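# Place a blue sponge flat on the shelf's top tier

## Task

Get one blue sponge lying flat on the upper level of the shelf. The shelf must not be moved, any other sponges already on it must stay flat and not touching each other, and at the end neither gripper may be in contact with any sponge.

## Robot and tools

Robot: two arms, left_arm and right_arm, each ending in a two-finger parallel gripper. Calibrated base positions in the scene frame: left_arm at (+0.028, +0.365, +0.044) m, right_arm at (+0.028, -0.352, +0.027) m, each turned very slightly about z. The fingers point along the gripper's +z axis and open and close along its y axis. end_effector_position is the spot between the finger pads, roughly 1 cm short of the tips. Cameras: cam_head_left and cam_head_right on a fixed stand behind the arms, plus cam_left_wrist and cam_right_wrist on the wrists, all 896x504.

Frames: the scene frame has its origin at table-top height halfway between the nominal bases, +x out over the table, +y toward left_arm, +z up. Arm names do not match image sides. Every hand pose, target and velocity an arm reports is in that arm's own base frame. Fixed cameras and the table use the scene frame. Reported positions can be off by a few centimetres, more at long reach.

execute_actions(actions, cameras): actions is a list of actions; each action is a list of up to 15 rows, one row per 1/30 s step; a short action repeats its final row to fill 15 steps. Every row is a single list of 14 numbers, each in [-1, 1], covering both arms even if one is idle: left dx, dy, dz, rx, ry, rz, opening, then right dx, dy, dz, rx, ry, rz, opening. The six pose numbers are an offset, along that arm's base axes, from the arm's Hand target as it stood when the action began; every row in the action is measured from that same start, not from the row before, while each new action or call starts from the then-current Hand target, so resending an offset moves further. Scale: 1.0 equals 0.6 m for dx, dy, dz and 180 degrees for rotation; rx, ry, rz form one rotation vector, turning about the Hand target position. Translations longer than 1.0 in total get shortened. Opening is absolute, not an offset: +1 fully open (0.094 m), -1 closed. A 0 there commands half open, so always resend the wanted opening. All-zero pose numbers re-request the current Hand target. cameras: list of names, ["all"], or []; default is all images only when actions is empty. An unknown name invalidates the call.

move(target, speed, blend, opening_speed, grip_force, blocking, cameras): target is one 14-number row as above, or a list of up to 15 such rows; all rows in the list are offsets from the same starting Hand targets. Grippers travel in straight lines, ending together, within 10 s total. speed is path top speed in m/s, 0.002 to 2.9, default 0.25 (rotation capped at twice that in rad/s); one value or one per target. blend, in metres, rounds corners of a list; 0 stops at each point. opening_speed is the rate of change of the commanded opening per second on the -1..+1 scale, at least 0.2; use it to close gently on sponges. grip_force is newtons per finger pad, 10 to 50, one value or one per arm; it persists, and low values close slowly. blocking=false returns after about 0.5 s while motion continues. Moves do not avoid obstacles or the other arm; the gripper lags and can overshoot, more at speed. Route paths around an arm's own base, not near it. The result adds a move: line giving the ending (done, off_target, moving, held, fault) and any limits (paced means the sent pose was clipped, held means a check withheld steps). Unnamed arms are done, i.e. resting within 10 mm and 2 degrees.

wait(seconds 0 to 10) lets time pass with last commands held; it returns early if a running move ends. stop() brakes a running move. zoom_image(camera, region [x0, y0, x1, y1] in pixels, at most 504 by 504) enlarges part of the newest image from that camera. read_manual(section) only returns licence text. finished_scene(scene, 1 to 3) ends the current scene irreversibly.

Results: end_effector_position (m) and end_effector_quat_wxyz per arm in its base frame; Hand target, the last commanded pose after clipping, from which next offsets count; Tool commands; grip_measured on the opening scale (reads up to about 2.5 mm wide when empty, a bit narrower than a squeezed part); joint positions, velocities (may be summarised as within noise), torques (include arm weight, noisy), motor temperatures. Call results may list end-effector positions at some steps.

Behaviour and cautions: each control step limits commanded orientation to 40 degrees from the measured one. Arms may settle a few centimetres from the command because of friction and weight; waiting does not close that gap, but another action (even zeros) or an extra offset does. An arm blocked by something keeps pushing until recommanded; to release, command its target back beyond the gripper. Sponges are soft, so close slowly and not too far; release by commanding an opening clearly above grip_measured. Avoid any contact between the two arms or their grippers, hard hits on the shelf or table, dropping or throwing a sponge, and anything falling off the table. Heat rises when holding loads, stretching, or pushing at unreachable poses: MOTOR HOT appears at 75 °C and at 90 °C an over-temperature fault folds that arm for the rest of the scene.

Each tool is called after ">>>" as name([rows], argument=value, ...), one row to a line, values as JSON.

## Session

>>> execute_actions(actions=[])

Scene clock: 0.00 s.
left_arm: end_effector_position=(+0.4057, +0.0233, +0.1009) grip_measured=+1.000 end_effector_quat_wxyz=(+0.592, -0.061, +0.803, -0.007) | right_arm: end_effector_position=(+0.4054, -0.0345, +0.1184) grip_measured=+1.000 end_effector_quat_wxyz=(+0.612, +0.054, +0.785, -0.084)
Joint positions: left_arm=[0.048 1.581 0.38 0.898 -0.015 -0.093 0.094] | right_arm=[0 1.563 0.378 0.94 0.199 -0.019 0.094]
Joint velocities: within noise
Joint torques (N m): no reading
Motor temperatures (°C): left_arm=[26 27 29 25 24 27 28] | right_arm=[28 29 27 27 27 28 28]
Heat: left arm: 29 °C; right arm: 29 °C.
Hand target: left_arm +0.4108, +0.0244, +0.1161; +0.610, -0.060, +0.791, -0.004 | right_arm +0.4098, -0.0359, +0.1341; +0.629, +0.060, +0.770, -0.083
Tool commands: left_gripper/opening=+1.0 right_gripper/opening=+1.0

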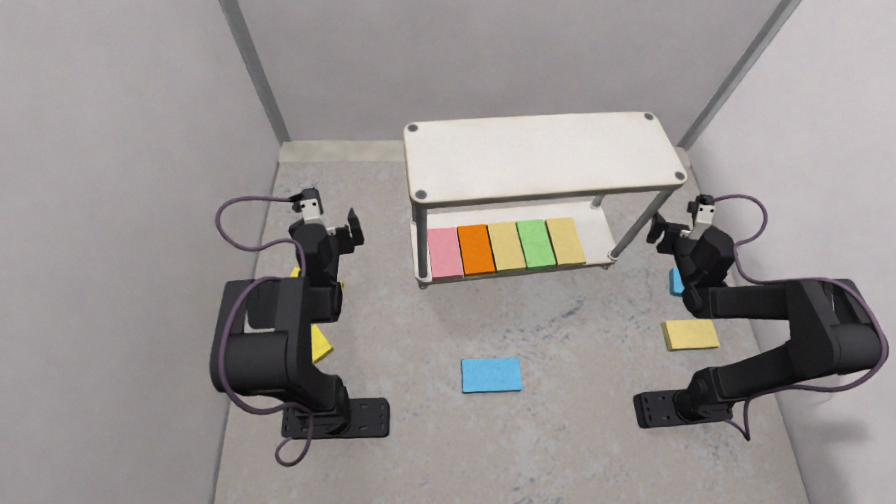

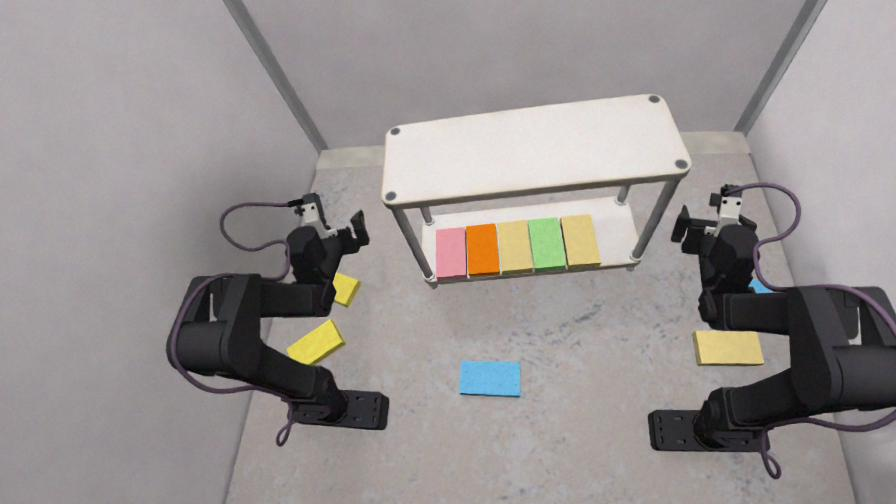

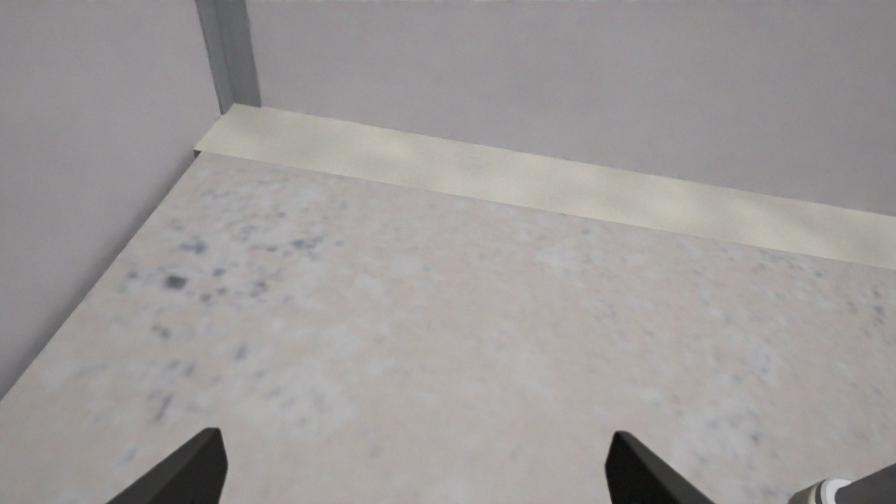

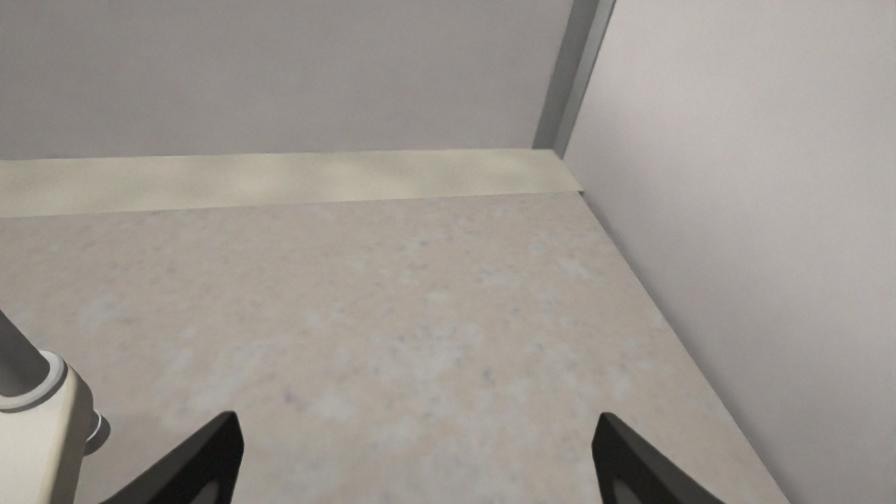

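>>> move([
  [-0.268,-0.124,0.273,0.166,0.163,-0.23,1,0,0,0,0,0,0,1],
  [-0.535,-0.557,0.173,0.332,0.327,-0.46,1,0,0,0,0,0,0,1],
], blend=[0.06,0], cameras=["all"])

Scene clock: 6.50 s.
left_arm: end_effector_position=(+0.0891, -0.3045, +0.2055) grip_measured=+1.000 end_effector_quat_wxyz=(+0.038, +0.709, +0.704, -0.014) | right_arm: end_effector_position=(+0.4054, -0.0345, +0.1184) grip_measured=+1.000 end_effector_quat_wxyz=(+0.612, +0.054, +0.785, -0.084)
Joint positions: left_arm=[-1.297 1.71 1.773 -1.553 -0.013 0.282 0.094] | right_arm=[0 1.563 0.378 0.94 0.199 -0.019 0.094]
Joint torques (N m): left_arm=[-0.1 -5.44 8.4 0.26 0.1 0.05] | right_arm=[-0.09 -5.97 5.05 2.25 -0.01 0]
Heat: left arm: 30 °C; right arm: 30 °C.
Hand target: left_arm +0.0898, -0.3098, +0.2199; +0.000, +0.708, +0.706, +0.000 | right_arm +0.4098, -0.0359, +0.1341; +0.629, +0.060, +0.770, -0.083
Off the commanded pose: left_arm 0.015 m, 5 deg | right_arm 0.016 m, 3 deg.
joint sent to its limit (left arm) — joint 4 (wrist pitch), lower limit. The joint targets are off in position and orientation.
move: off_target (left_arm, right_arm)

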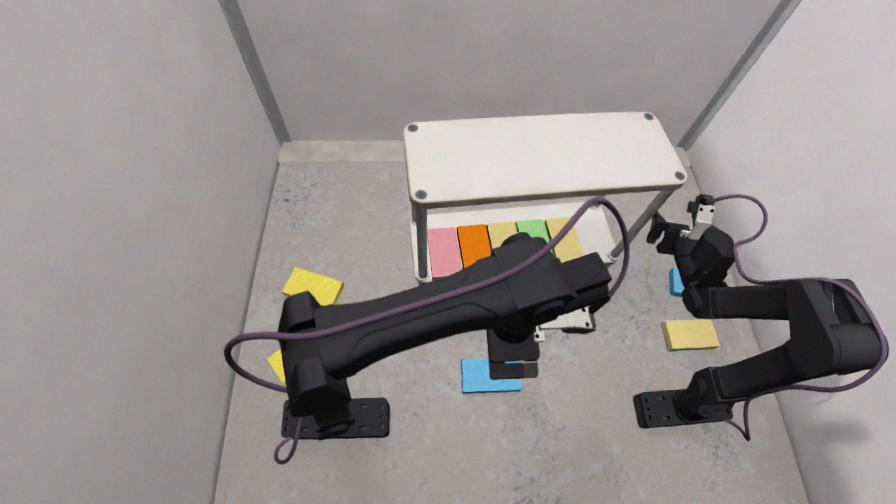

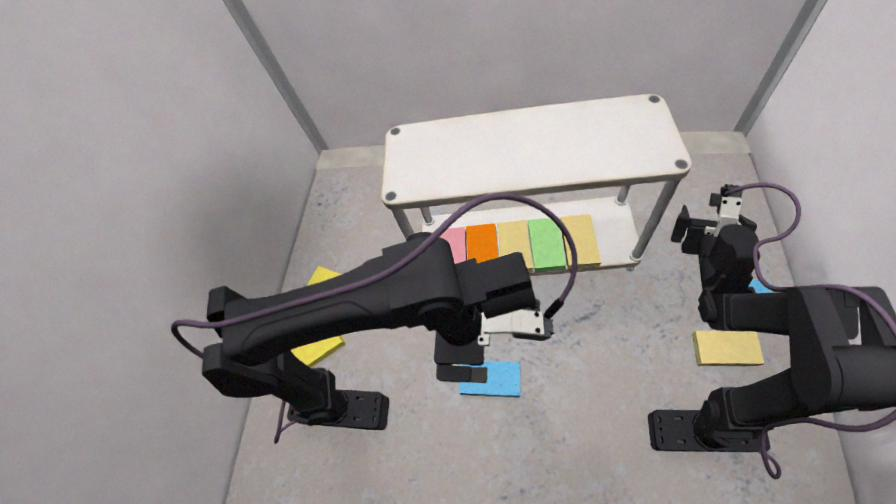

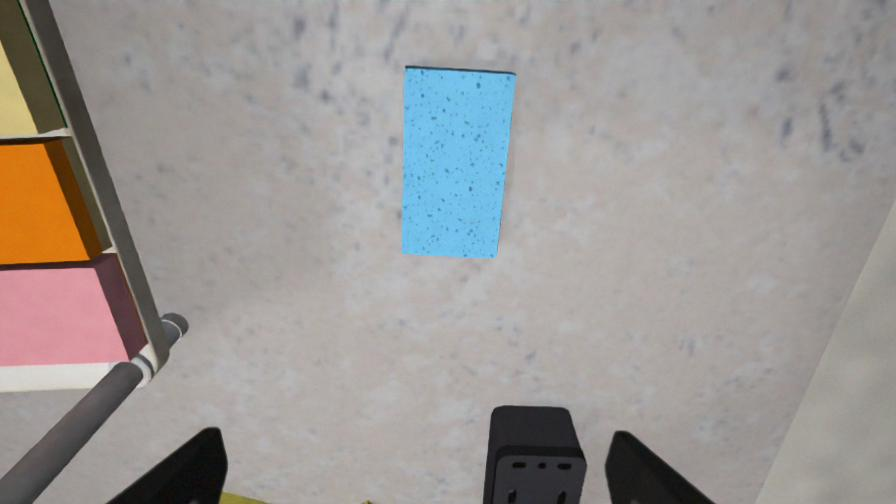

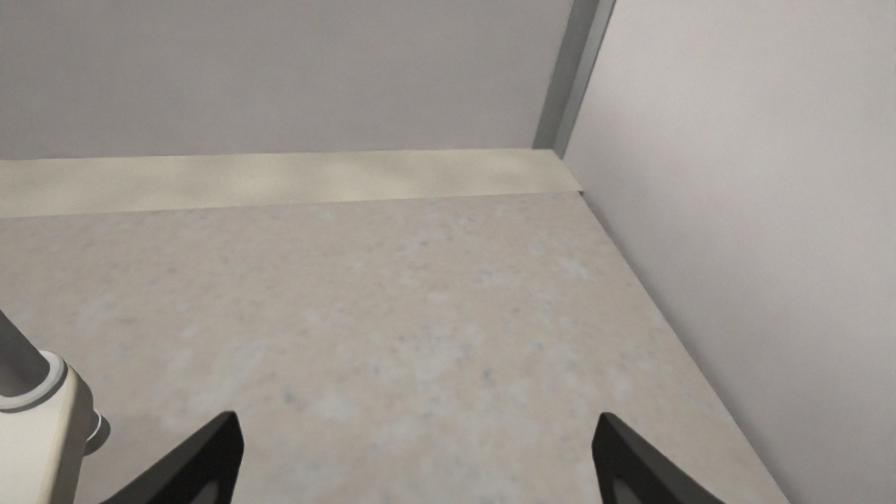

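>>> move(target=[0.0,-0.02,-0.267,0,0,0,1,0,0,0,0,0,0,1], cameras=["all"])

Scene clock: 9.13 s.
left_arm: end_effector_position=(+0.0924, -0.3163, +0.0595) grip_measured=+1.000 end_effector_quat_wxyz=(-0.008, +0.710, +0.704, +0.012) | right_arm: end_effector_position=(+0.4054, -0.0345, +0.1184) grip_measured=+1.000 end_effector_quat_wxyz=(+0.612, +0.054, +0.785, -0.084)
Joint positions: left_arm=[-1.297 1.846 1.355 -1.105 -0.013 0.282 0.094] | right_arm=[0 1.563 0.378 0.94 0.199 -0.019 0.094]
Joint torques (N m): left_arm=[-0.4 -6.89 4.04 0.42 0.1 -0.08] | right_arm=[-0.09 -5.96 5.04 2.25 -0.01 0]
Heat: left arm: 30 °C; right arm: 30 °C.
Hand target: left_arm +0.0898, -0.3218, +0.0597; +0.000, +0.708, +0.706, +0.000 | right_arm +0.4098, -0.0359, +0.1341; +0.629, +0.060, +0.770, -0.083
Off the commanded pose: left_arm 0.006 m, 2 deg | right_arm 0.016 m, 3 deg.
move: off_target (right_arm)

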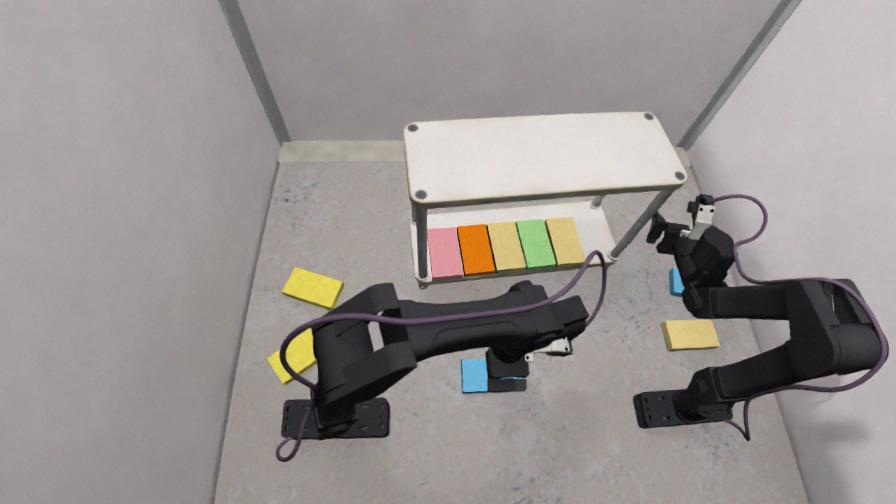

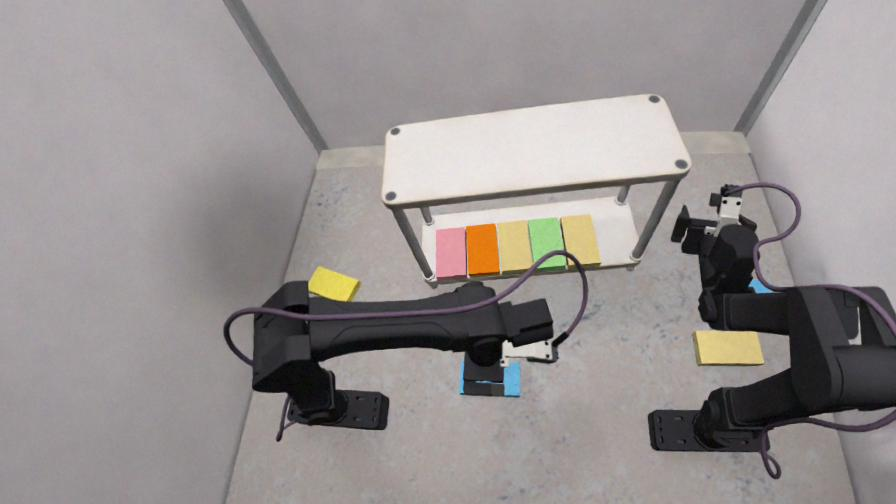

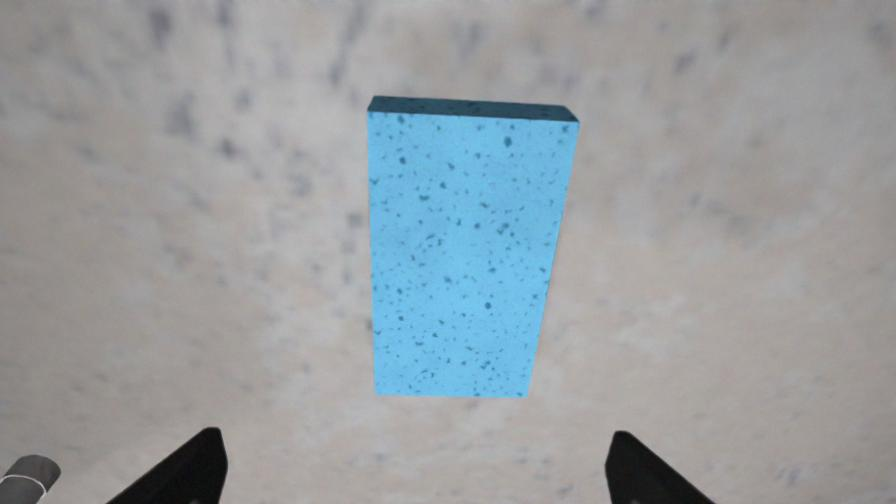

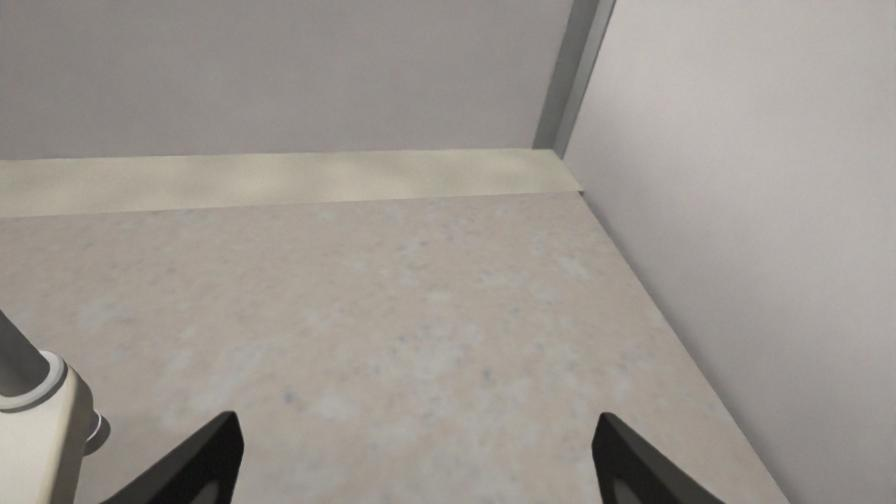

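>>> move(target=[-0.019,0.003,-0.075,0,0,0,1,0,0,0,0,0,0,1], cameras=["cam_left_wrist"])

Scene clock: 11.17 s.
left_arm: end_effector_position=(+0.0820, -0.3163, +0.0176) grip_measured=+1.000 end_effector_quat_wxyz=(-0.002, +0.710, +0.704, +0.011) | right_arm: end_effector_position=(+0.4054, -0.0345, +0.1184) grip_measured=+1.000 end_effector_quat_wxyz=(+0.612, +0.054, +0.785, -0.084)
Joint positions: left_arm=[-1.329 1.879 1.222 -0.929 -0.016 0.251 0.094] | right_arm=[0 1.563 0.378 0.94 0.199 -0.019 0.094]
Joint torques (N m): left_arm=[-0.39 -6.45 3.62 0.45 0.09 -0.11] | right_arm=[-0.09 -5.96 5.04 2.25 -0.01 0]
Heat: left arm: 30 °C; right arm: 31 °C.
Hand target: left_arm +0.0784, -0.3200, +0.0147; +0.000, +0.708, +0.706, +0.000 | right_arm +0.4098, -0.0359, +0.1341; +0.629, +0.060, +0.770, -0.083
Off the commanded pose: left_arm 0.006 m, 1 deg | right_arm 0.016 m, 3 deg.
move: off_target (right_arm)
Images, in order (width x height): cam_left_wrist 896x504.

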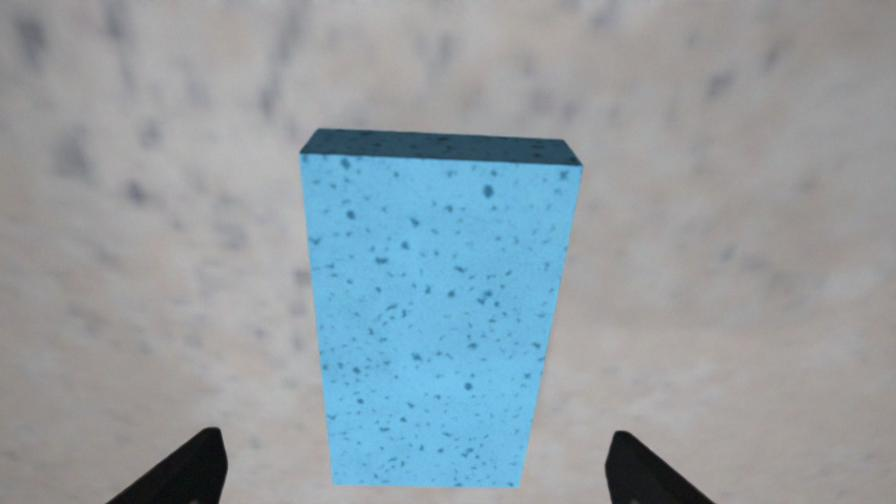

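>>> move(target=[-0.007,0,-0.069,0,0,0,1,0,0,0,0,0,0,1], speed=0.08, cameras=["cam_left_wrist","cam_head_right"])

Scene clock: 12.73 s.
left_arm: end_effector_position=(+0.0805, -0.3164, -0.0230) grip_measured=+1.000 end_effector_quat_wxyz=(-0.001, +0.708, +0.706, +0.010) | right_arm: end_effector_position=(+0.4054, -0.0345, +0.1184) grip_measured=+1.000 end_effector_quat_wxyz=(+0.612, +0.054, +0.785, -0.084)
Joint positions: left_arm=[-1.334 1.949 1.137 -0.771 -0.016 0.239 0.094] | right_arm=[0 1.563 0.378 0.94 0.199 -0.019 0.094]
Joint torques (N m): left_arm=[-0.46 -6.48 3.26 0.46 0.1 -0.09] | right_arm=[-0.09 -5.96 5.05 2.25 -0.02 0]
Heat: left arm: 30 °C; right arm: 31 °C.
Hand target: left_arm +0.0742, -0.3200, -0.0267; +0.000, +0.708, +0.706, +0.000 | right_arm +0.4098, -0.0359, +0.1341; +0.629, +0.060, +0.770, -0.083
Off the commanded pose: left_arm 0.008 m, 1 deg | right_arm 0.016 m, 3 deg.
move: off_target (right_arm)
Images, in order (width x height): cam_head_right 896x504, cam_left_wrist 896x504.

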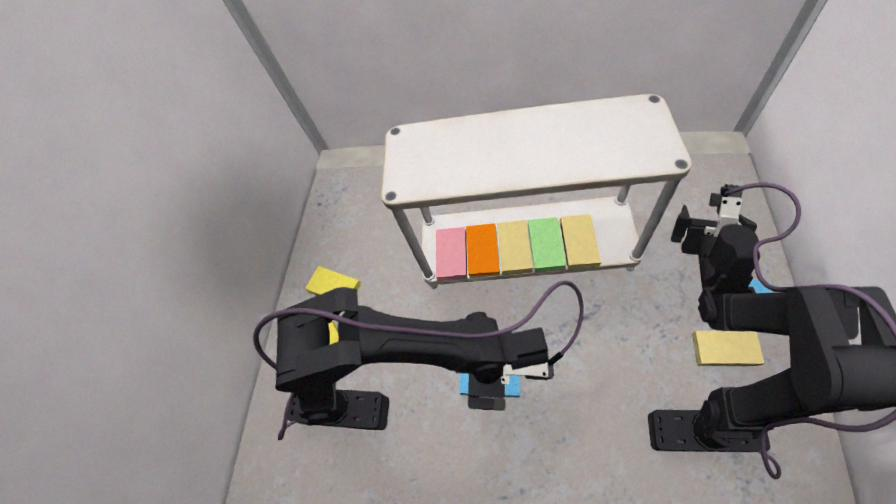

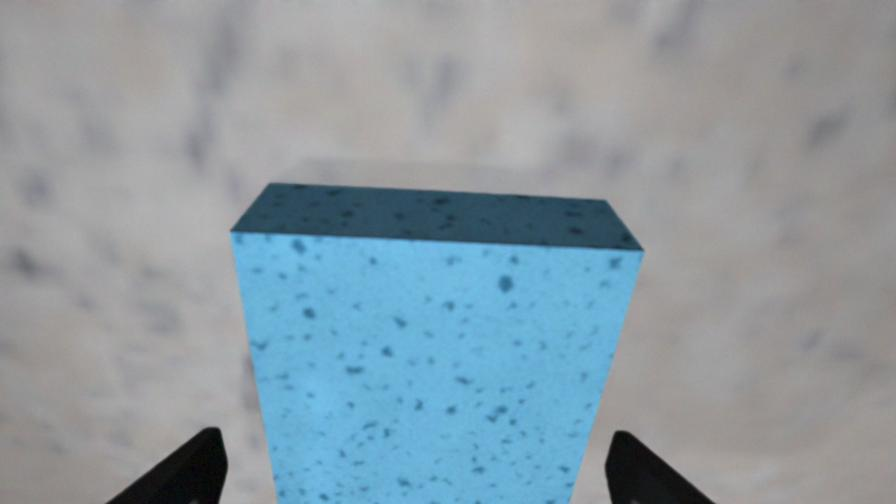

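>>> move(target=[0,0,0,0,0,0,0.28,0,0,0,0,0,0,1], opening_speed=0.6, cameras=["cam_left_wrist"])

>>> move(target=[0,0,0.6,0,0,0,0.28,0,0,0,0,0,0,1], speed=0.25, cameras=["cam_left_wrist"])

Scene clock: 14.97 s.
left_arm: end_effector_position=(+0.0805, -0.3164, -0.0230) grip_measured=+0.335 end_effector_quat_wxyz=(-0.001, +0.703, +0.711, +0.010) | right_arm: end_effector_position=(+0.4054, -0.0345, +0.1184) grip_measured=+1.000 end_effector_quat_wxyz=(+0.612, +0.054, +0.785, -0.084)
Joint positions: left_arm=[-1.334 1.949 1.137 -0.771 -0.016 0.226 0.063] | right_arm=[0 1.563 0.378 0.94 0.199 -0.019 0.094]
Joint torques (N m): left_arm=[-0.46 -6.45 3.25 0.45 0.11 -0.1] | right_arm=[-0.1 -5.96 5.05 2.25 -0.01 0]
Motor temperatures (°C): left_arm=[26 28 30 26 24 27 28] | right_arm=[28 30 27 32 27 28 28]
Heat: left arm: 30 °C; right arm: 32 °C.
Hand target: left_arm +0.0742, -0.3200, -0.0267; +0.000, +0.708, +0.706, +0.000 | right_arm +0.4098, -0.0359, +0.1341; +0.629, +0.060, +0.770, -0.083
Off the commanded pose: left_arm 0.008 m, 1 deg | right_arm 0.016 m, 3 deg.
move: off_target (right_arm)
Images, in order (width x height): cam_left_wrist 896x504.

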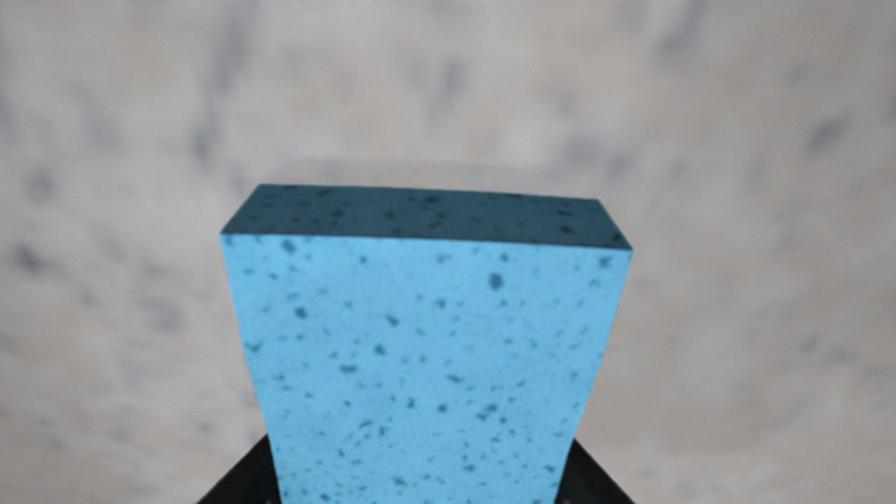

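Scene clock: 17.13 s.
left_arm: end_effector_position=(+0.0817, -0.3233, +0.3205) grip_measured=+0.329 end_effector_quat_wxyz=(+0.205, +0.686, +0.688, -0.116) | right_arm: end_effector_position=(+0.4054, -0.0345, +0.1184) grip_measured=+1.000 end_effector_quat_wxyz=(+0.612, +0.054, +0.785, -0.084)
Joint positions: left_arm=[-1.335 1.587 2.038 -1.546 -0.016 0.237 0.062] | right_arm=[0 1.563 0.378 0.94 0.199 -0.019 0.094]
Joint torques (N m): left_arm=[-0.44 -4.71 6.79 0.83 0.06 -0.05] | right_arm=[-0.1 -5.96 5.05 2.25 -0.01 0.01]
Heat: left arm: 31 °C; right arm: 32 °C.
Hand target: left_arm +0.0742, -0.3200, +0.3333; +0.000, +0.708, +0.706, +0.000 | right_arm +0.4098, -0.0359, +0.1341; +0.629, +0.060, +0.770, -0.083
Off the commanded pose: left_arm 0.015 m, 27 deg | right_arm 0.016 m, 3 deg.
joint sent to its limit (left arm) — joint 4 (wrist pitch), lower limit. The joint targets are off in position and orientation.
move: off_target (left_arm, right_arm)
Images, in order (width x height): cam_left_wrist 896x504.

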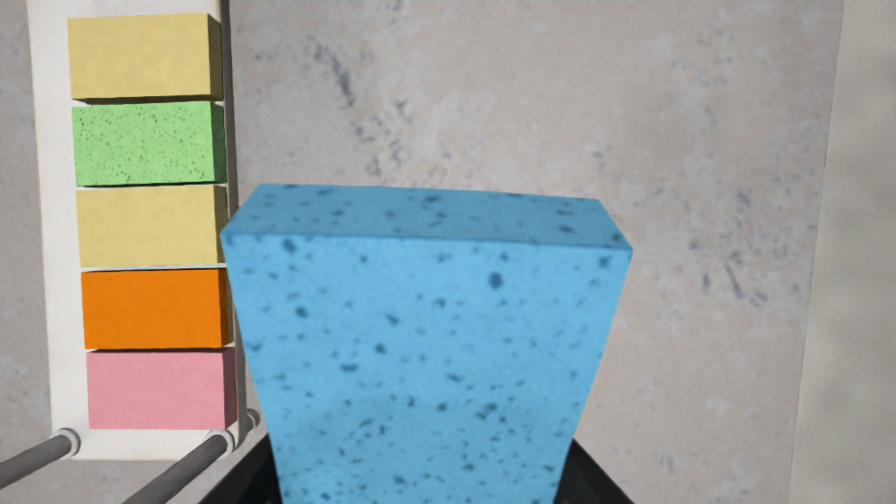

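>>> move([
  [0.05,-0.133,-0.45,0,0,0,0.28,0,0,0,0,0,0,1],
  [0.05,-0.133,-0.594,0,0,0,0.28,0,0,0,0,0,0,1],
], speed=[0.25,0.07], blend=[0.02,0], cameras=["cam_left_wrist","cam_head_left"])

Scene clock: 22.23 s.
left_arm: end_effector_position=(+0.1016, -0.3981, -0.0183) grip_measured=+0.329 end_effector_quat_wxyz=(+0.000, +0.710, +0.704, +0.010) | right_arm: end_effector_position=(+0.4054, -0.0345, +0.1184) grip_measured=+1.000 end_effector_quat_wxyz=(+0.612, +0.054, +0.785, -0.084)
Joint positions: left_arm=[-1.331 2.224 1.593 -0.95 -0.016 0.248 0.062] | right_arm=[0 1.563 0.378 0.94 0.199 -0.019 0.094]
Joint torques (N m): left_arm=[0.49 -8.76 3.6 0.45 0.1 0.03] | right_arm=[-0.1 -5.96 5.05 2.26 -0.01 0]
Heat: left arm: 31 °C; right arm: 33 °C.
Hand target: left_arm +0.1042, -0.3998, -0.0231; +0.000, +0.708, +0.706, +0.000 | right_arm +0.4098, -0.0359, +0.1341; +0.629, +0.060, +0.770, -0.083
Off the commanded pose: left_arm 0.006 m, 1 deg | right_arm 0.016 m, 3 deg.
move: off_target (right_arm)
Images, in order (width x height): cam_head_left 896x504, cam_left_wrist 896x504.

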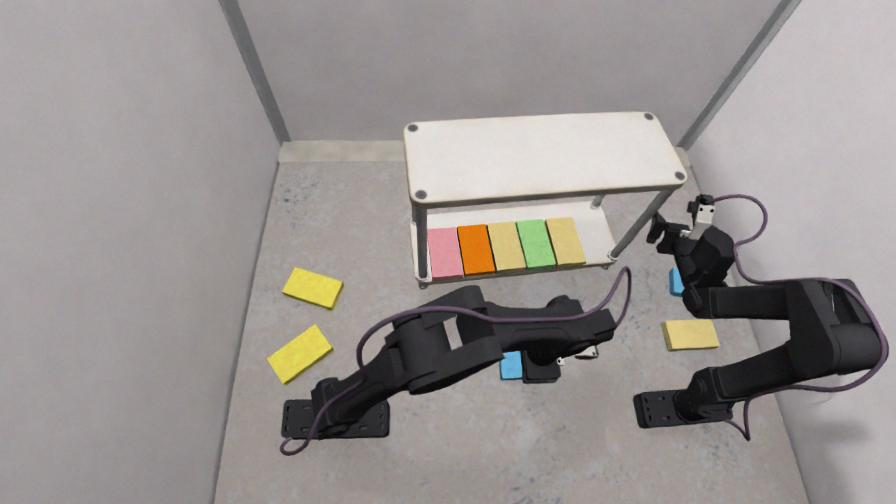

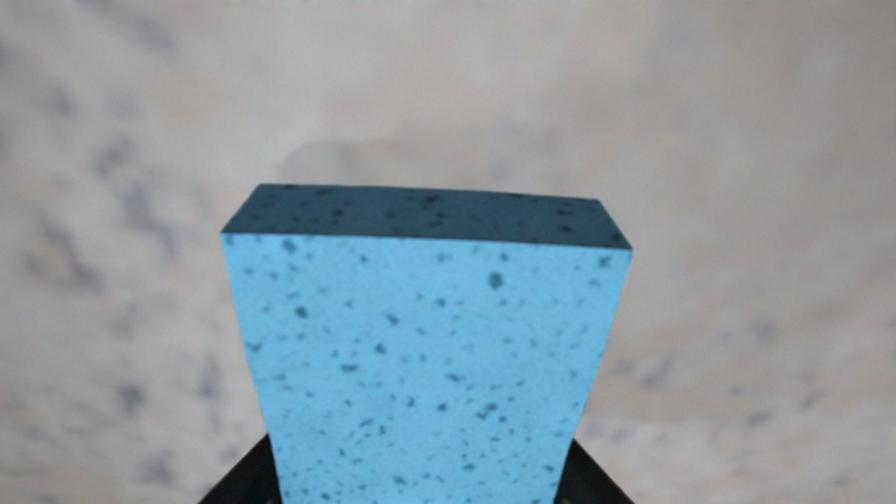

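>>> move([
  [0.0,0,-0.009,0,0,0,0.28,0,0,0,0,0,0,1],
  [0.0,0,-0.009,0,0,0,1,0,0,0,0,0,0,1],
  [0,0,0.15,0,0,0,1,0,0,0,0,0,0,1],
  [0,0.03,0.2,-0.25,0,0,1,0,0,0,0,0,0,1],
], speed=[0.05,0.1,0.12,0.3], opening_speed=0.8, cameras=["all"])

Scene clock: 28.90 s.
left_arm: end_effector_position=(+0.1025, -0.3760, +0.0826) grip_measured=+0.998 end_effector_quat_wxyz=(+0.246, +0.662, +0.663, -0.247) | right_arm: end_effector_position=(+0.4054, -0.0345, +0.1184) grip_measured=+1.000 end_effector_quat_wxyz=(+0.612, +0.054, +0.785, -0.084)
Joint positions: left_arm=[-1.196 1.518 0.834 -0.209 0.243 0.288 0.094] | right_arm=[0 1.563 0.378 0.94 0.199 -0.019 0.094]
Joint torques (N m): left_arm=[0.39 -6.61 4.08 1.79 0.32 -0.09] | right_arm=[-0.09 -5.97 5.05 2.25 -0.01 0]
Heat: left arm: 31 °C; right arm: 34 °C.
Hand target: left_arm +0.1042, -0.3818, +0.0969; +0.271, +0.654, +0.653, -0.270 | right_arm +0.4098, -0.0359, +0.1341; +0.629, +0.060, +0.770, -0.083
Off the commanded pose: left_arm 0.016 m, 4 deg | right_arm 0.016 m, 3 deg.
move: off_target (left_arm, right_arm)

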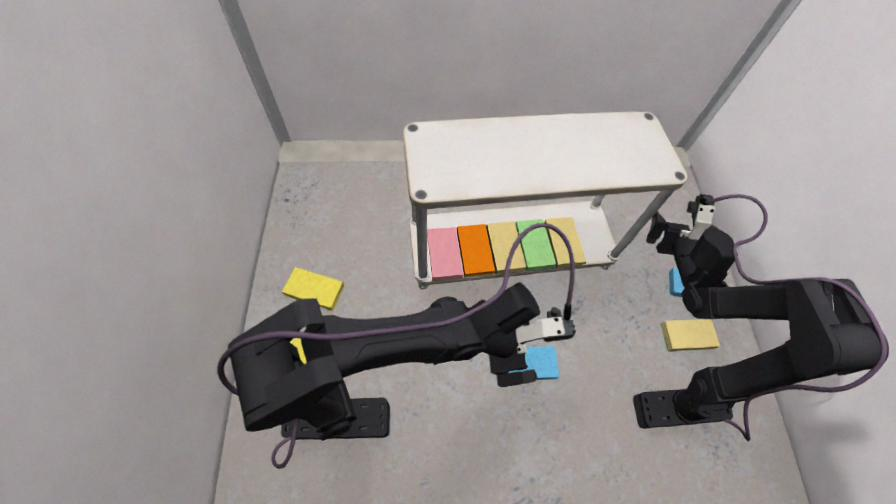

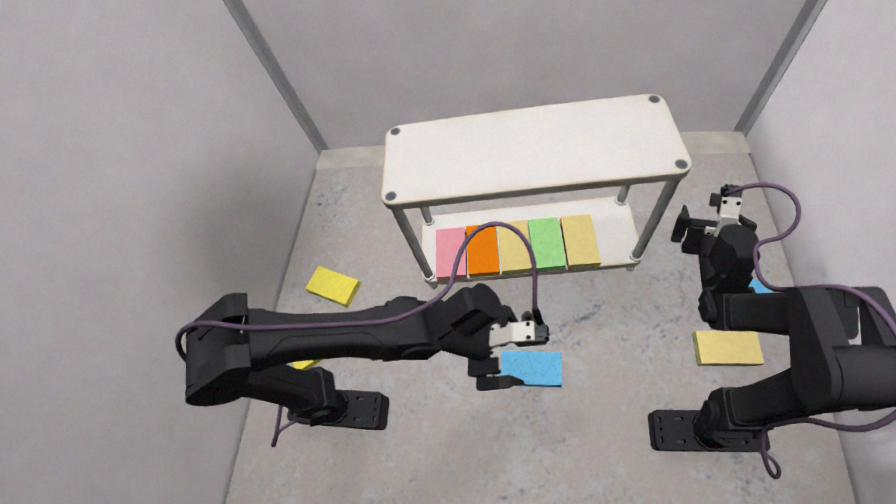

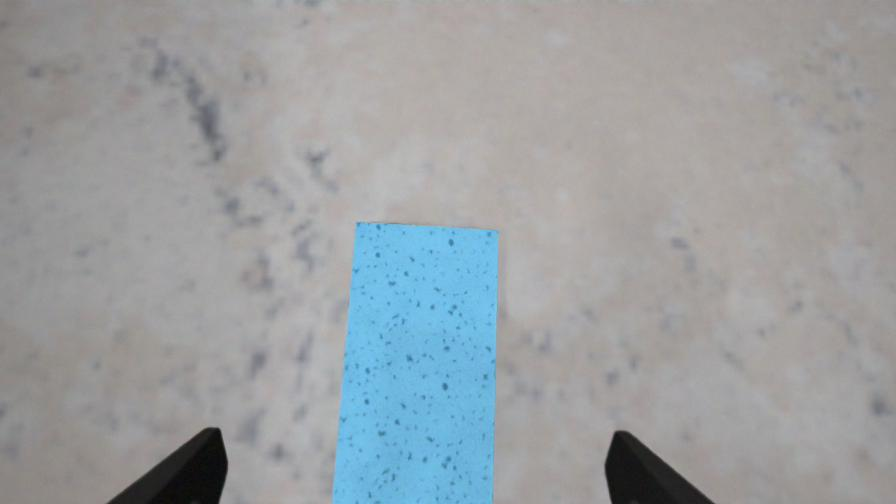

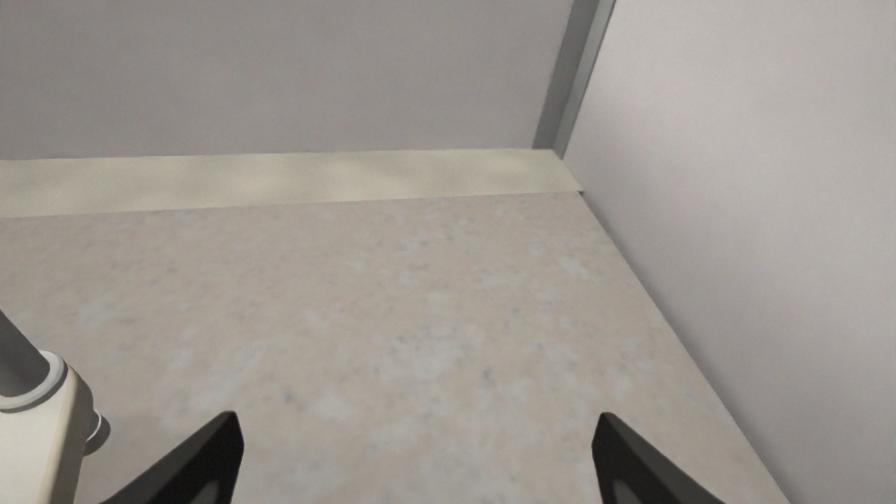

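>>> move(target=[0,-0.034,-0.198,0,0,0,1,0,0,0,0,0,0,1], speed=0.1, cameras=["cam_left_wrist","cam_head_right"])

Scene clock: 33.07 s.
left_arm: end_effector_position=(+0.1093, -0.3967, -0.0245) grip_measured=+0.998 end_effector_quat_wxyz=(+0.259, +0.653, +0.663, -0.258) | right_arm: end_effector_position=(+0.4054, -0.0345, +0.1184) grip_measured=+1.000 end_effector_quat_wxyz=(+0.612, +0.054, +0.785, -0.084)
Joint positions: left_arm=[-1.199 1.9 0.693 0.352 0.243 0.266 0.094] | right_arm=[0 1.563 0.378 0.94 0.199 -0.019 0.094]
Joint torques (N m): left_arm=[-0.44 -5.45 2.67 1.85 0.14 -0.08] | right_arm=[-0.1 -5.96 5.05 2.25 -0.01 0]
Heat: left arm: 30 °C; right arm: 35 °C.
Hand target: left_arm +0.1042, -0.4022, -0.0219; +0.271, +0.654, +0.653, -0.270 | right_arm +0.4098, -0.0359, +0.1341; +0.629, +0.060, +0.770, -0.083
Off the commanded pose: left_arm 0.008 m, 2 deg | right_arm 0.016 m, 3 deg.
move: off_target (right_arm)
Images, in order (width x height): cam_head_right 896x504, cam_left_wrist 896x504.

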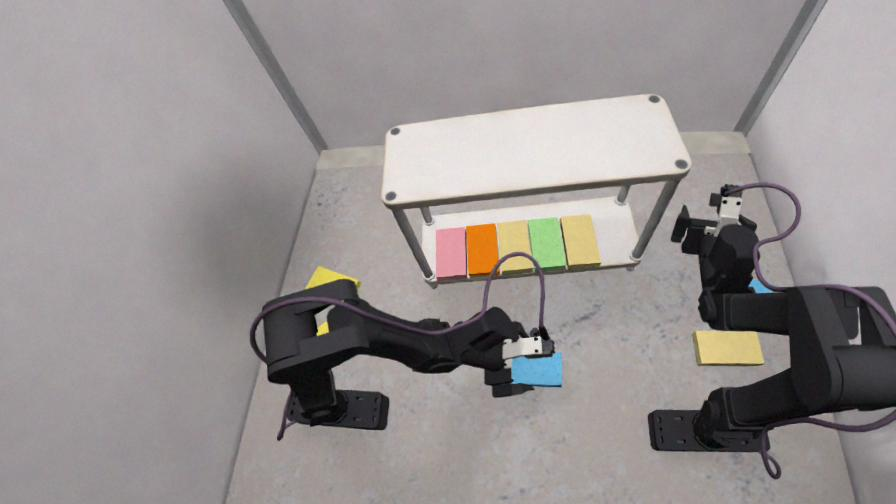

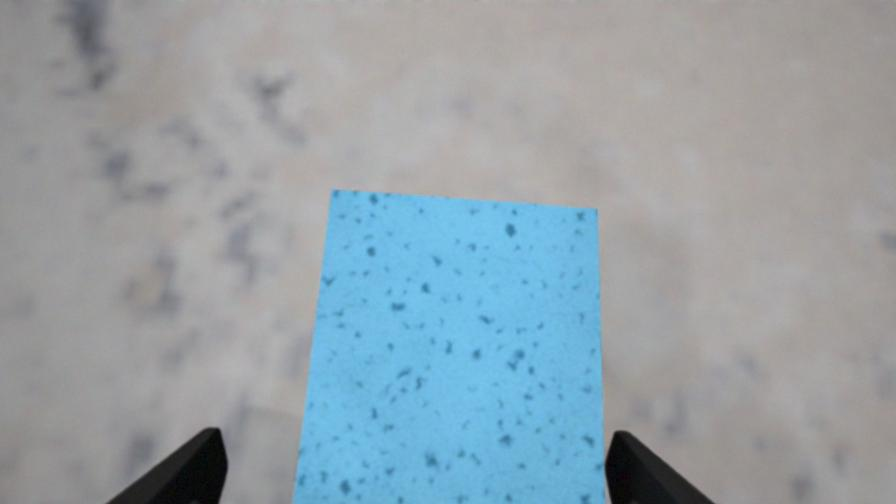

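>>> move([
  [-0.015,0,0,0,0,0,1,0,0,0,0,0,0,1],
  [-0.015,0,0,0,0,0,0.25,0,0,0,0,0,0,1],
  [-0.015,0.13,0.4,0,0,0,0.25,0,0,0,0,0,0,1],
], speed=0.15, opening_speed=0.6, cameras=["all"])

Scene clock: 39.07 s.
left_arm: end_effector_position=(+0.0953, -0.3239, +0.1940) grip_measured=+0.354 end_effector_quat_wxyz=(+0.256, +0.654, +0.664, -0.256) | right_arm: end_effector_position=(+0.4054, -0.0345, +0.1184) grip_measured=+1.000 end_effector_quat_wxyz=(+0.612, +0.054, +0.785, -0.084)
Joint positions: left_arm=[-1.139 1.208 1.03 -0.697 0.281 0.315 0.064] | right_arm=[0 1.563 0.378 0.94 0.199 -0.019 0.094]
Joint torques (N m): left_arm=[0.59 -3.73 9.69 1 0.36 0.05] | right_arm=[-0.09 -5.96 5.05 2.25 -0.01 0]
Heat: left arm: 31 °C; right arm: 35 °C.
Hand target: left_arm +0.0952, -0.3242, +0.2181; +0.271, +0.654, +0.653, -0.270 | right_arm +0.4098, -0.0359, +0.1341; +0.629, +0.060, +0.770, -0.083
Off the commanded pose: left_arm 0.024 m, 3 deg | right_arm 0.016 m, 3 deg.
move: off_target (left_arm, right_arm); target 2's new opening was sent with left_arm's hand 0.009 m and 3 deg from that target

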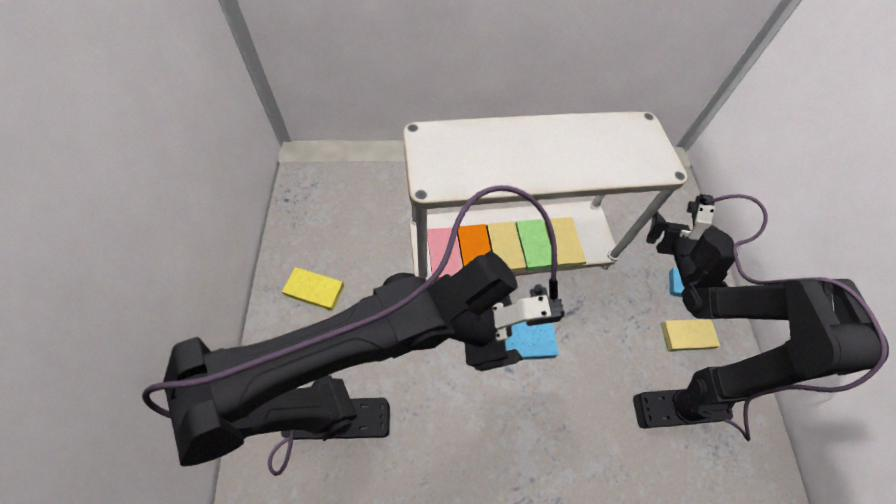

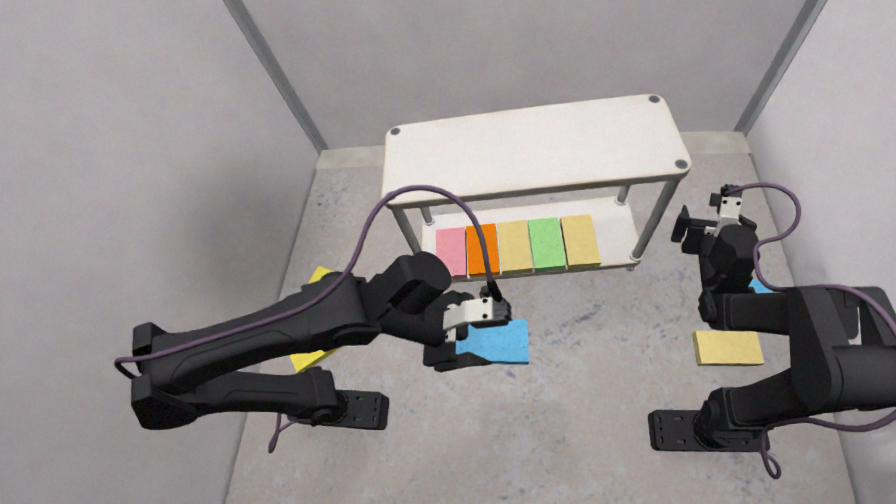

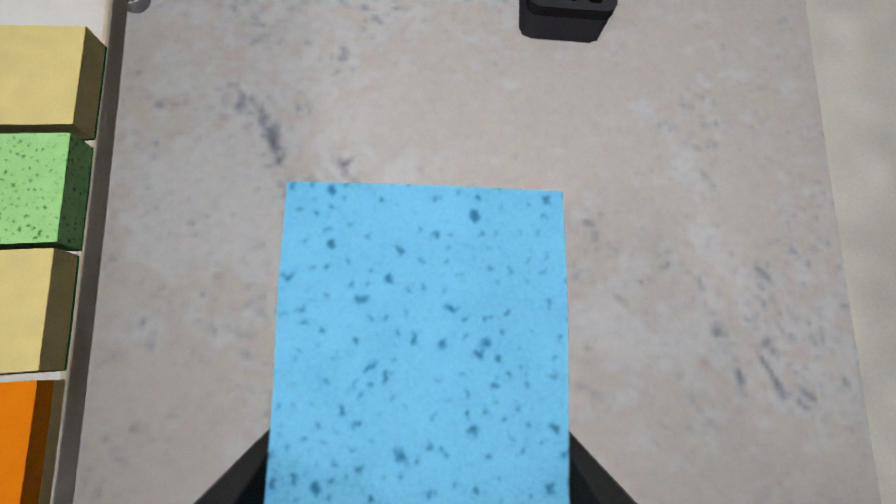

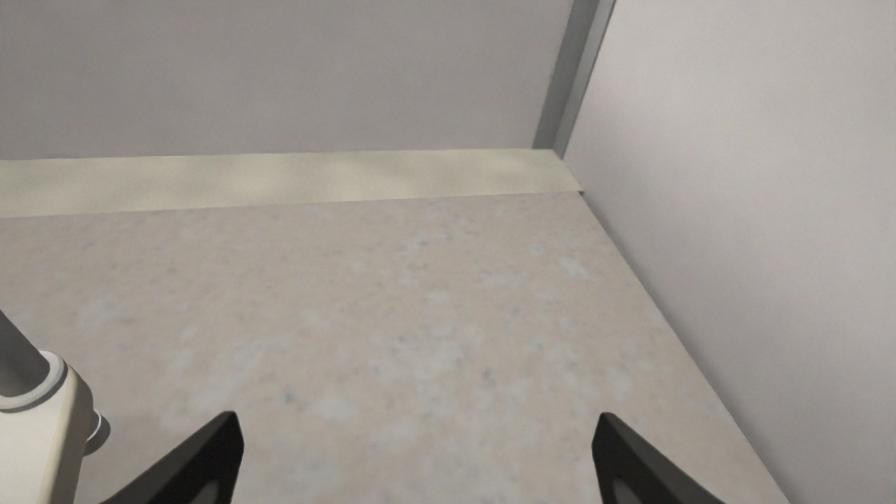

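>>> move(target=[0.175,0.125,0.44,0,0,0.222,0.25,0,0,0,0,0,0,1], cameras=["cam_head_left","cam_head_right","cam_left_wrist"])

Scene clock: 41.60 s.
left_arm: end_effector_position=(+0.2015, -0.2592, +0.4807) grip_measured=+0.354 end_effector_quat_wxyz=(+0.429, +0.383, +0.791, -0.210) | right_arm: end_effector_position=(+0.4054, -0.0345, +0.1184) grip_measured=+1.000 end_effector_quat_wxyz=(+0.612, +0.054, +0.785, -0.084)
Joint positions: left_arm=[-0.919 1.589 2.541 -1.527 -0.012 -0.011 0.064] | right_arm=[0 1.563 0.378 0.94 0.199 -0.019 0.094]
Joint torques (N m): left_arm=[0.38 -2.47 4.77 1.27 -0.12 -0.09] | right_arm=[-0.09 -5.96 5.04 2.25 -0.01 0.01]
Heat: left arm: 31 °C; right arm: 36 °C.
Hand target: left_arm +0.2002, -0.2492, +0.4821; +0.347, +0.392, +0.837, -0.161 | right_arm +0.4098, -0.0359, +0.1341; +0.629, +0.060, +0.770, -0.083
Off the commanded pose: left_arm 0.010 m, 12 deg | right_arm 0.016 m, 3 deg.
joint sent to its limit (left arm) — joint 4 (wrist pitch), lower limit. The joint targets are off in position and orientation.
move: off_target (left_arm, right_arm)
Images, in order (width x height): cam_head_left 896x504, cam_head_right 896x504, cam_left_wrist 896x504.

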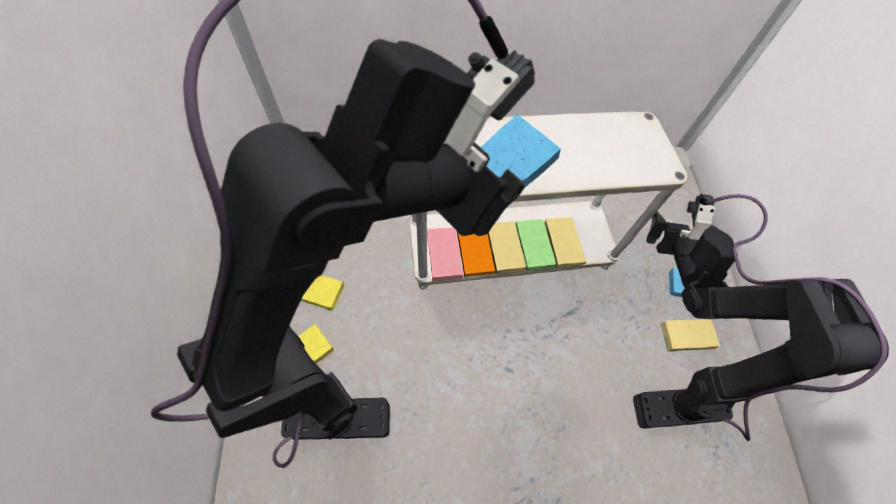

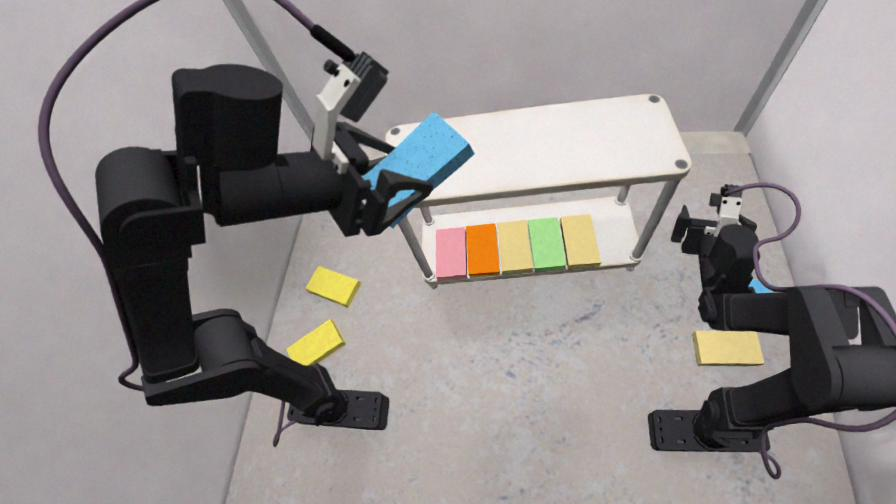

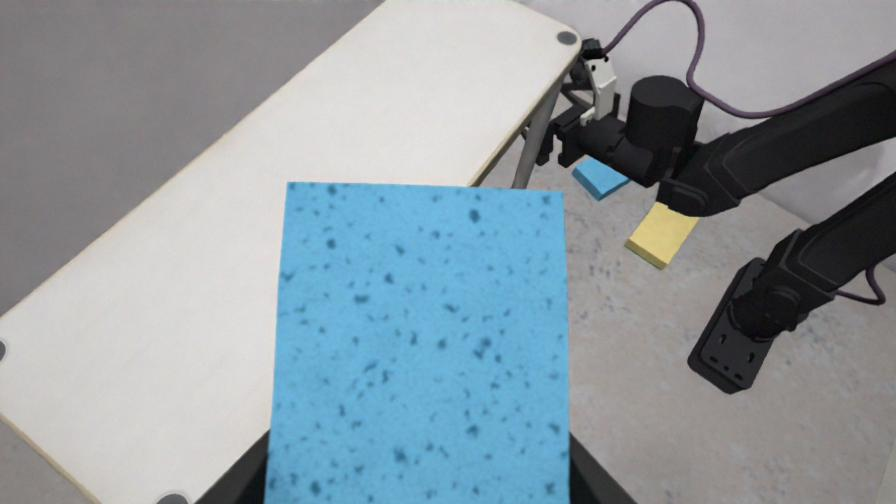

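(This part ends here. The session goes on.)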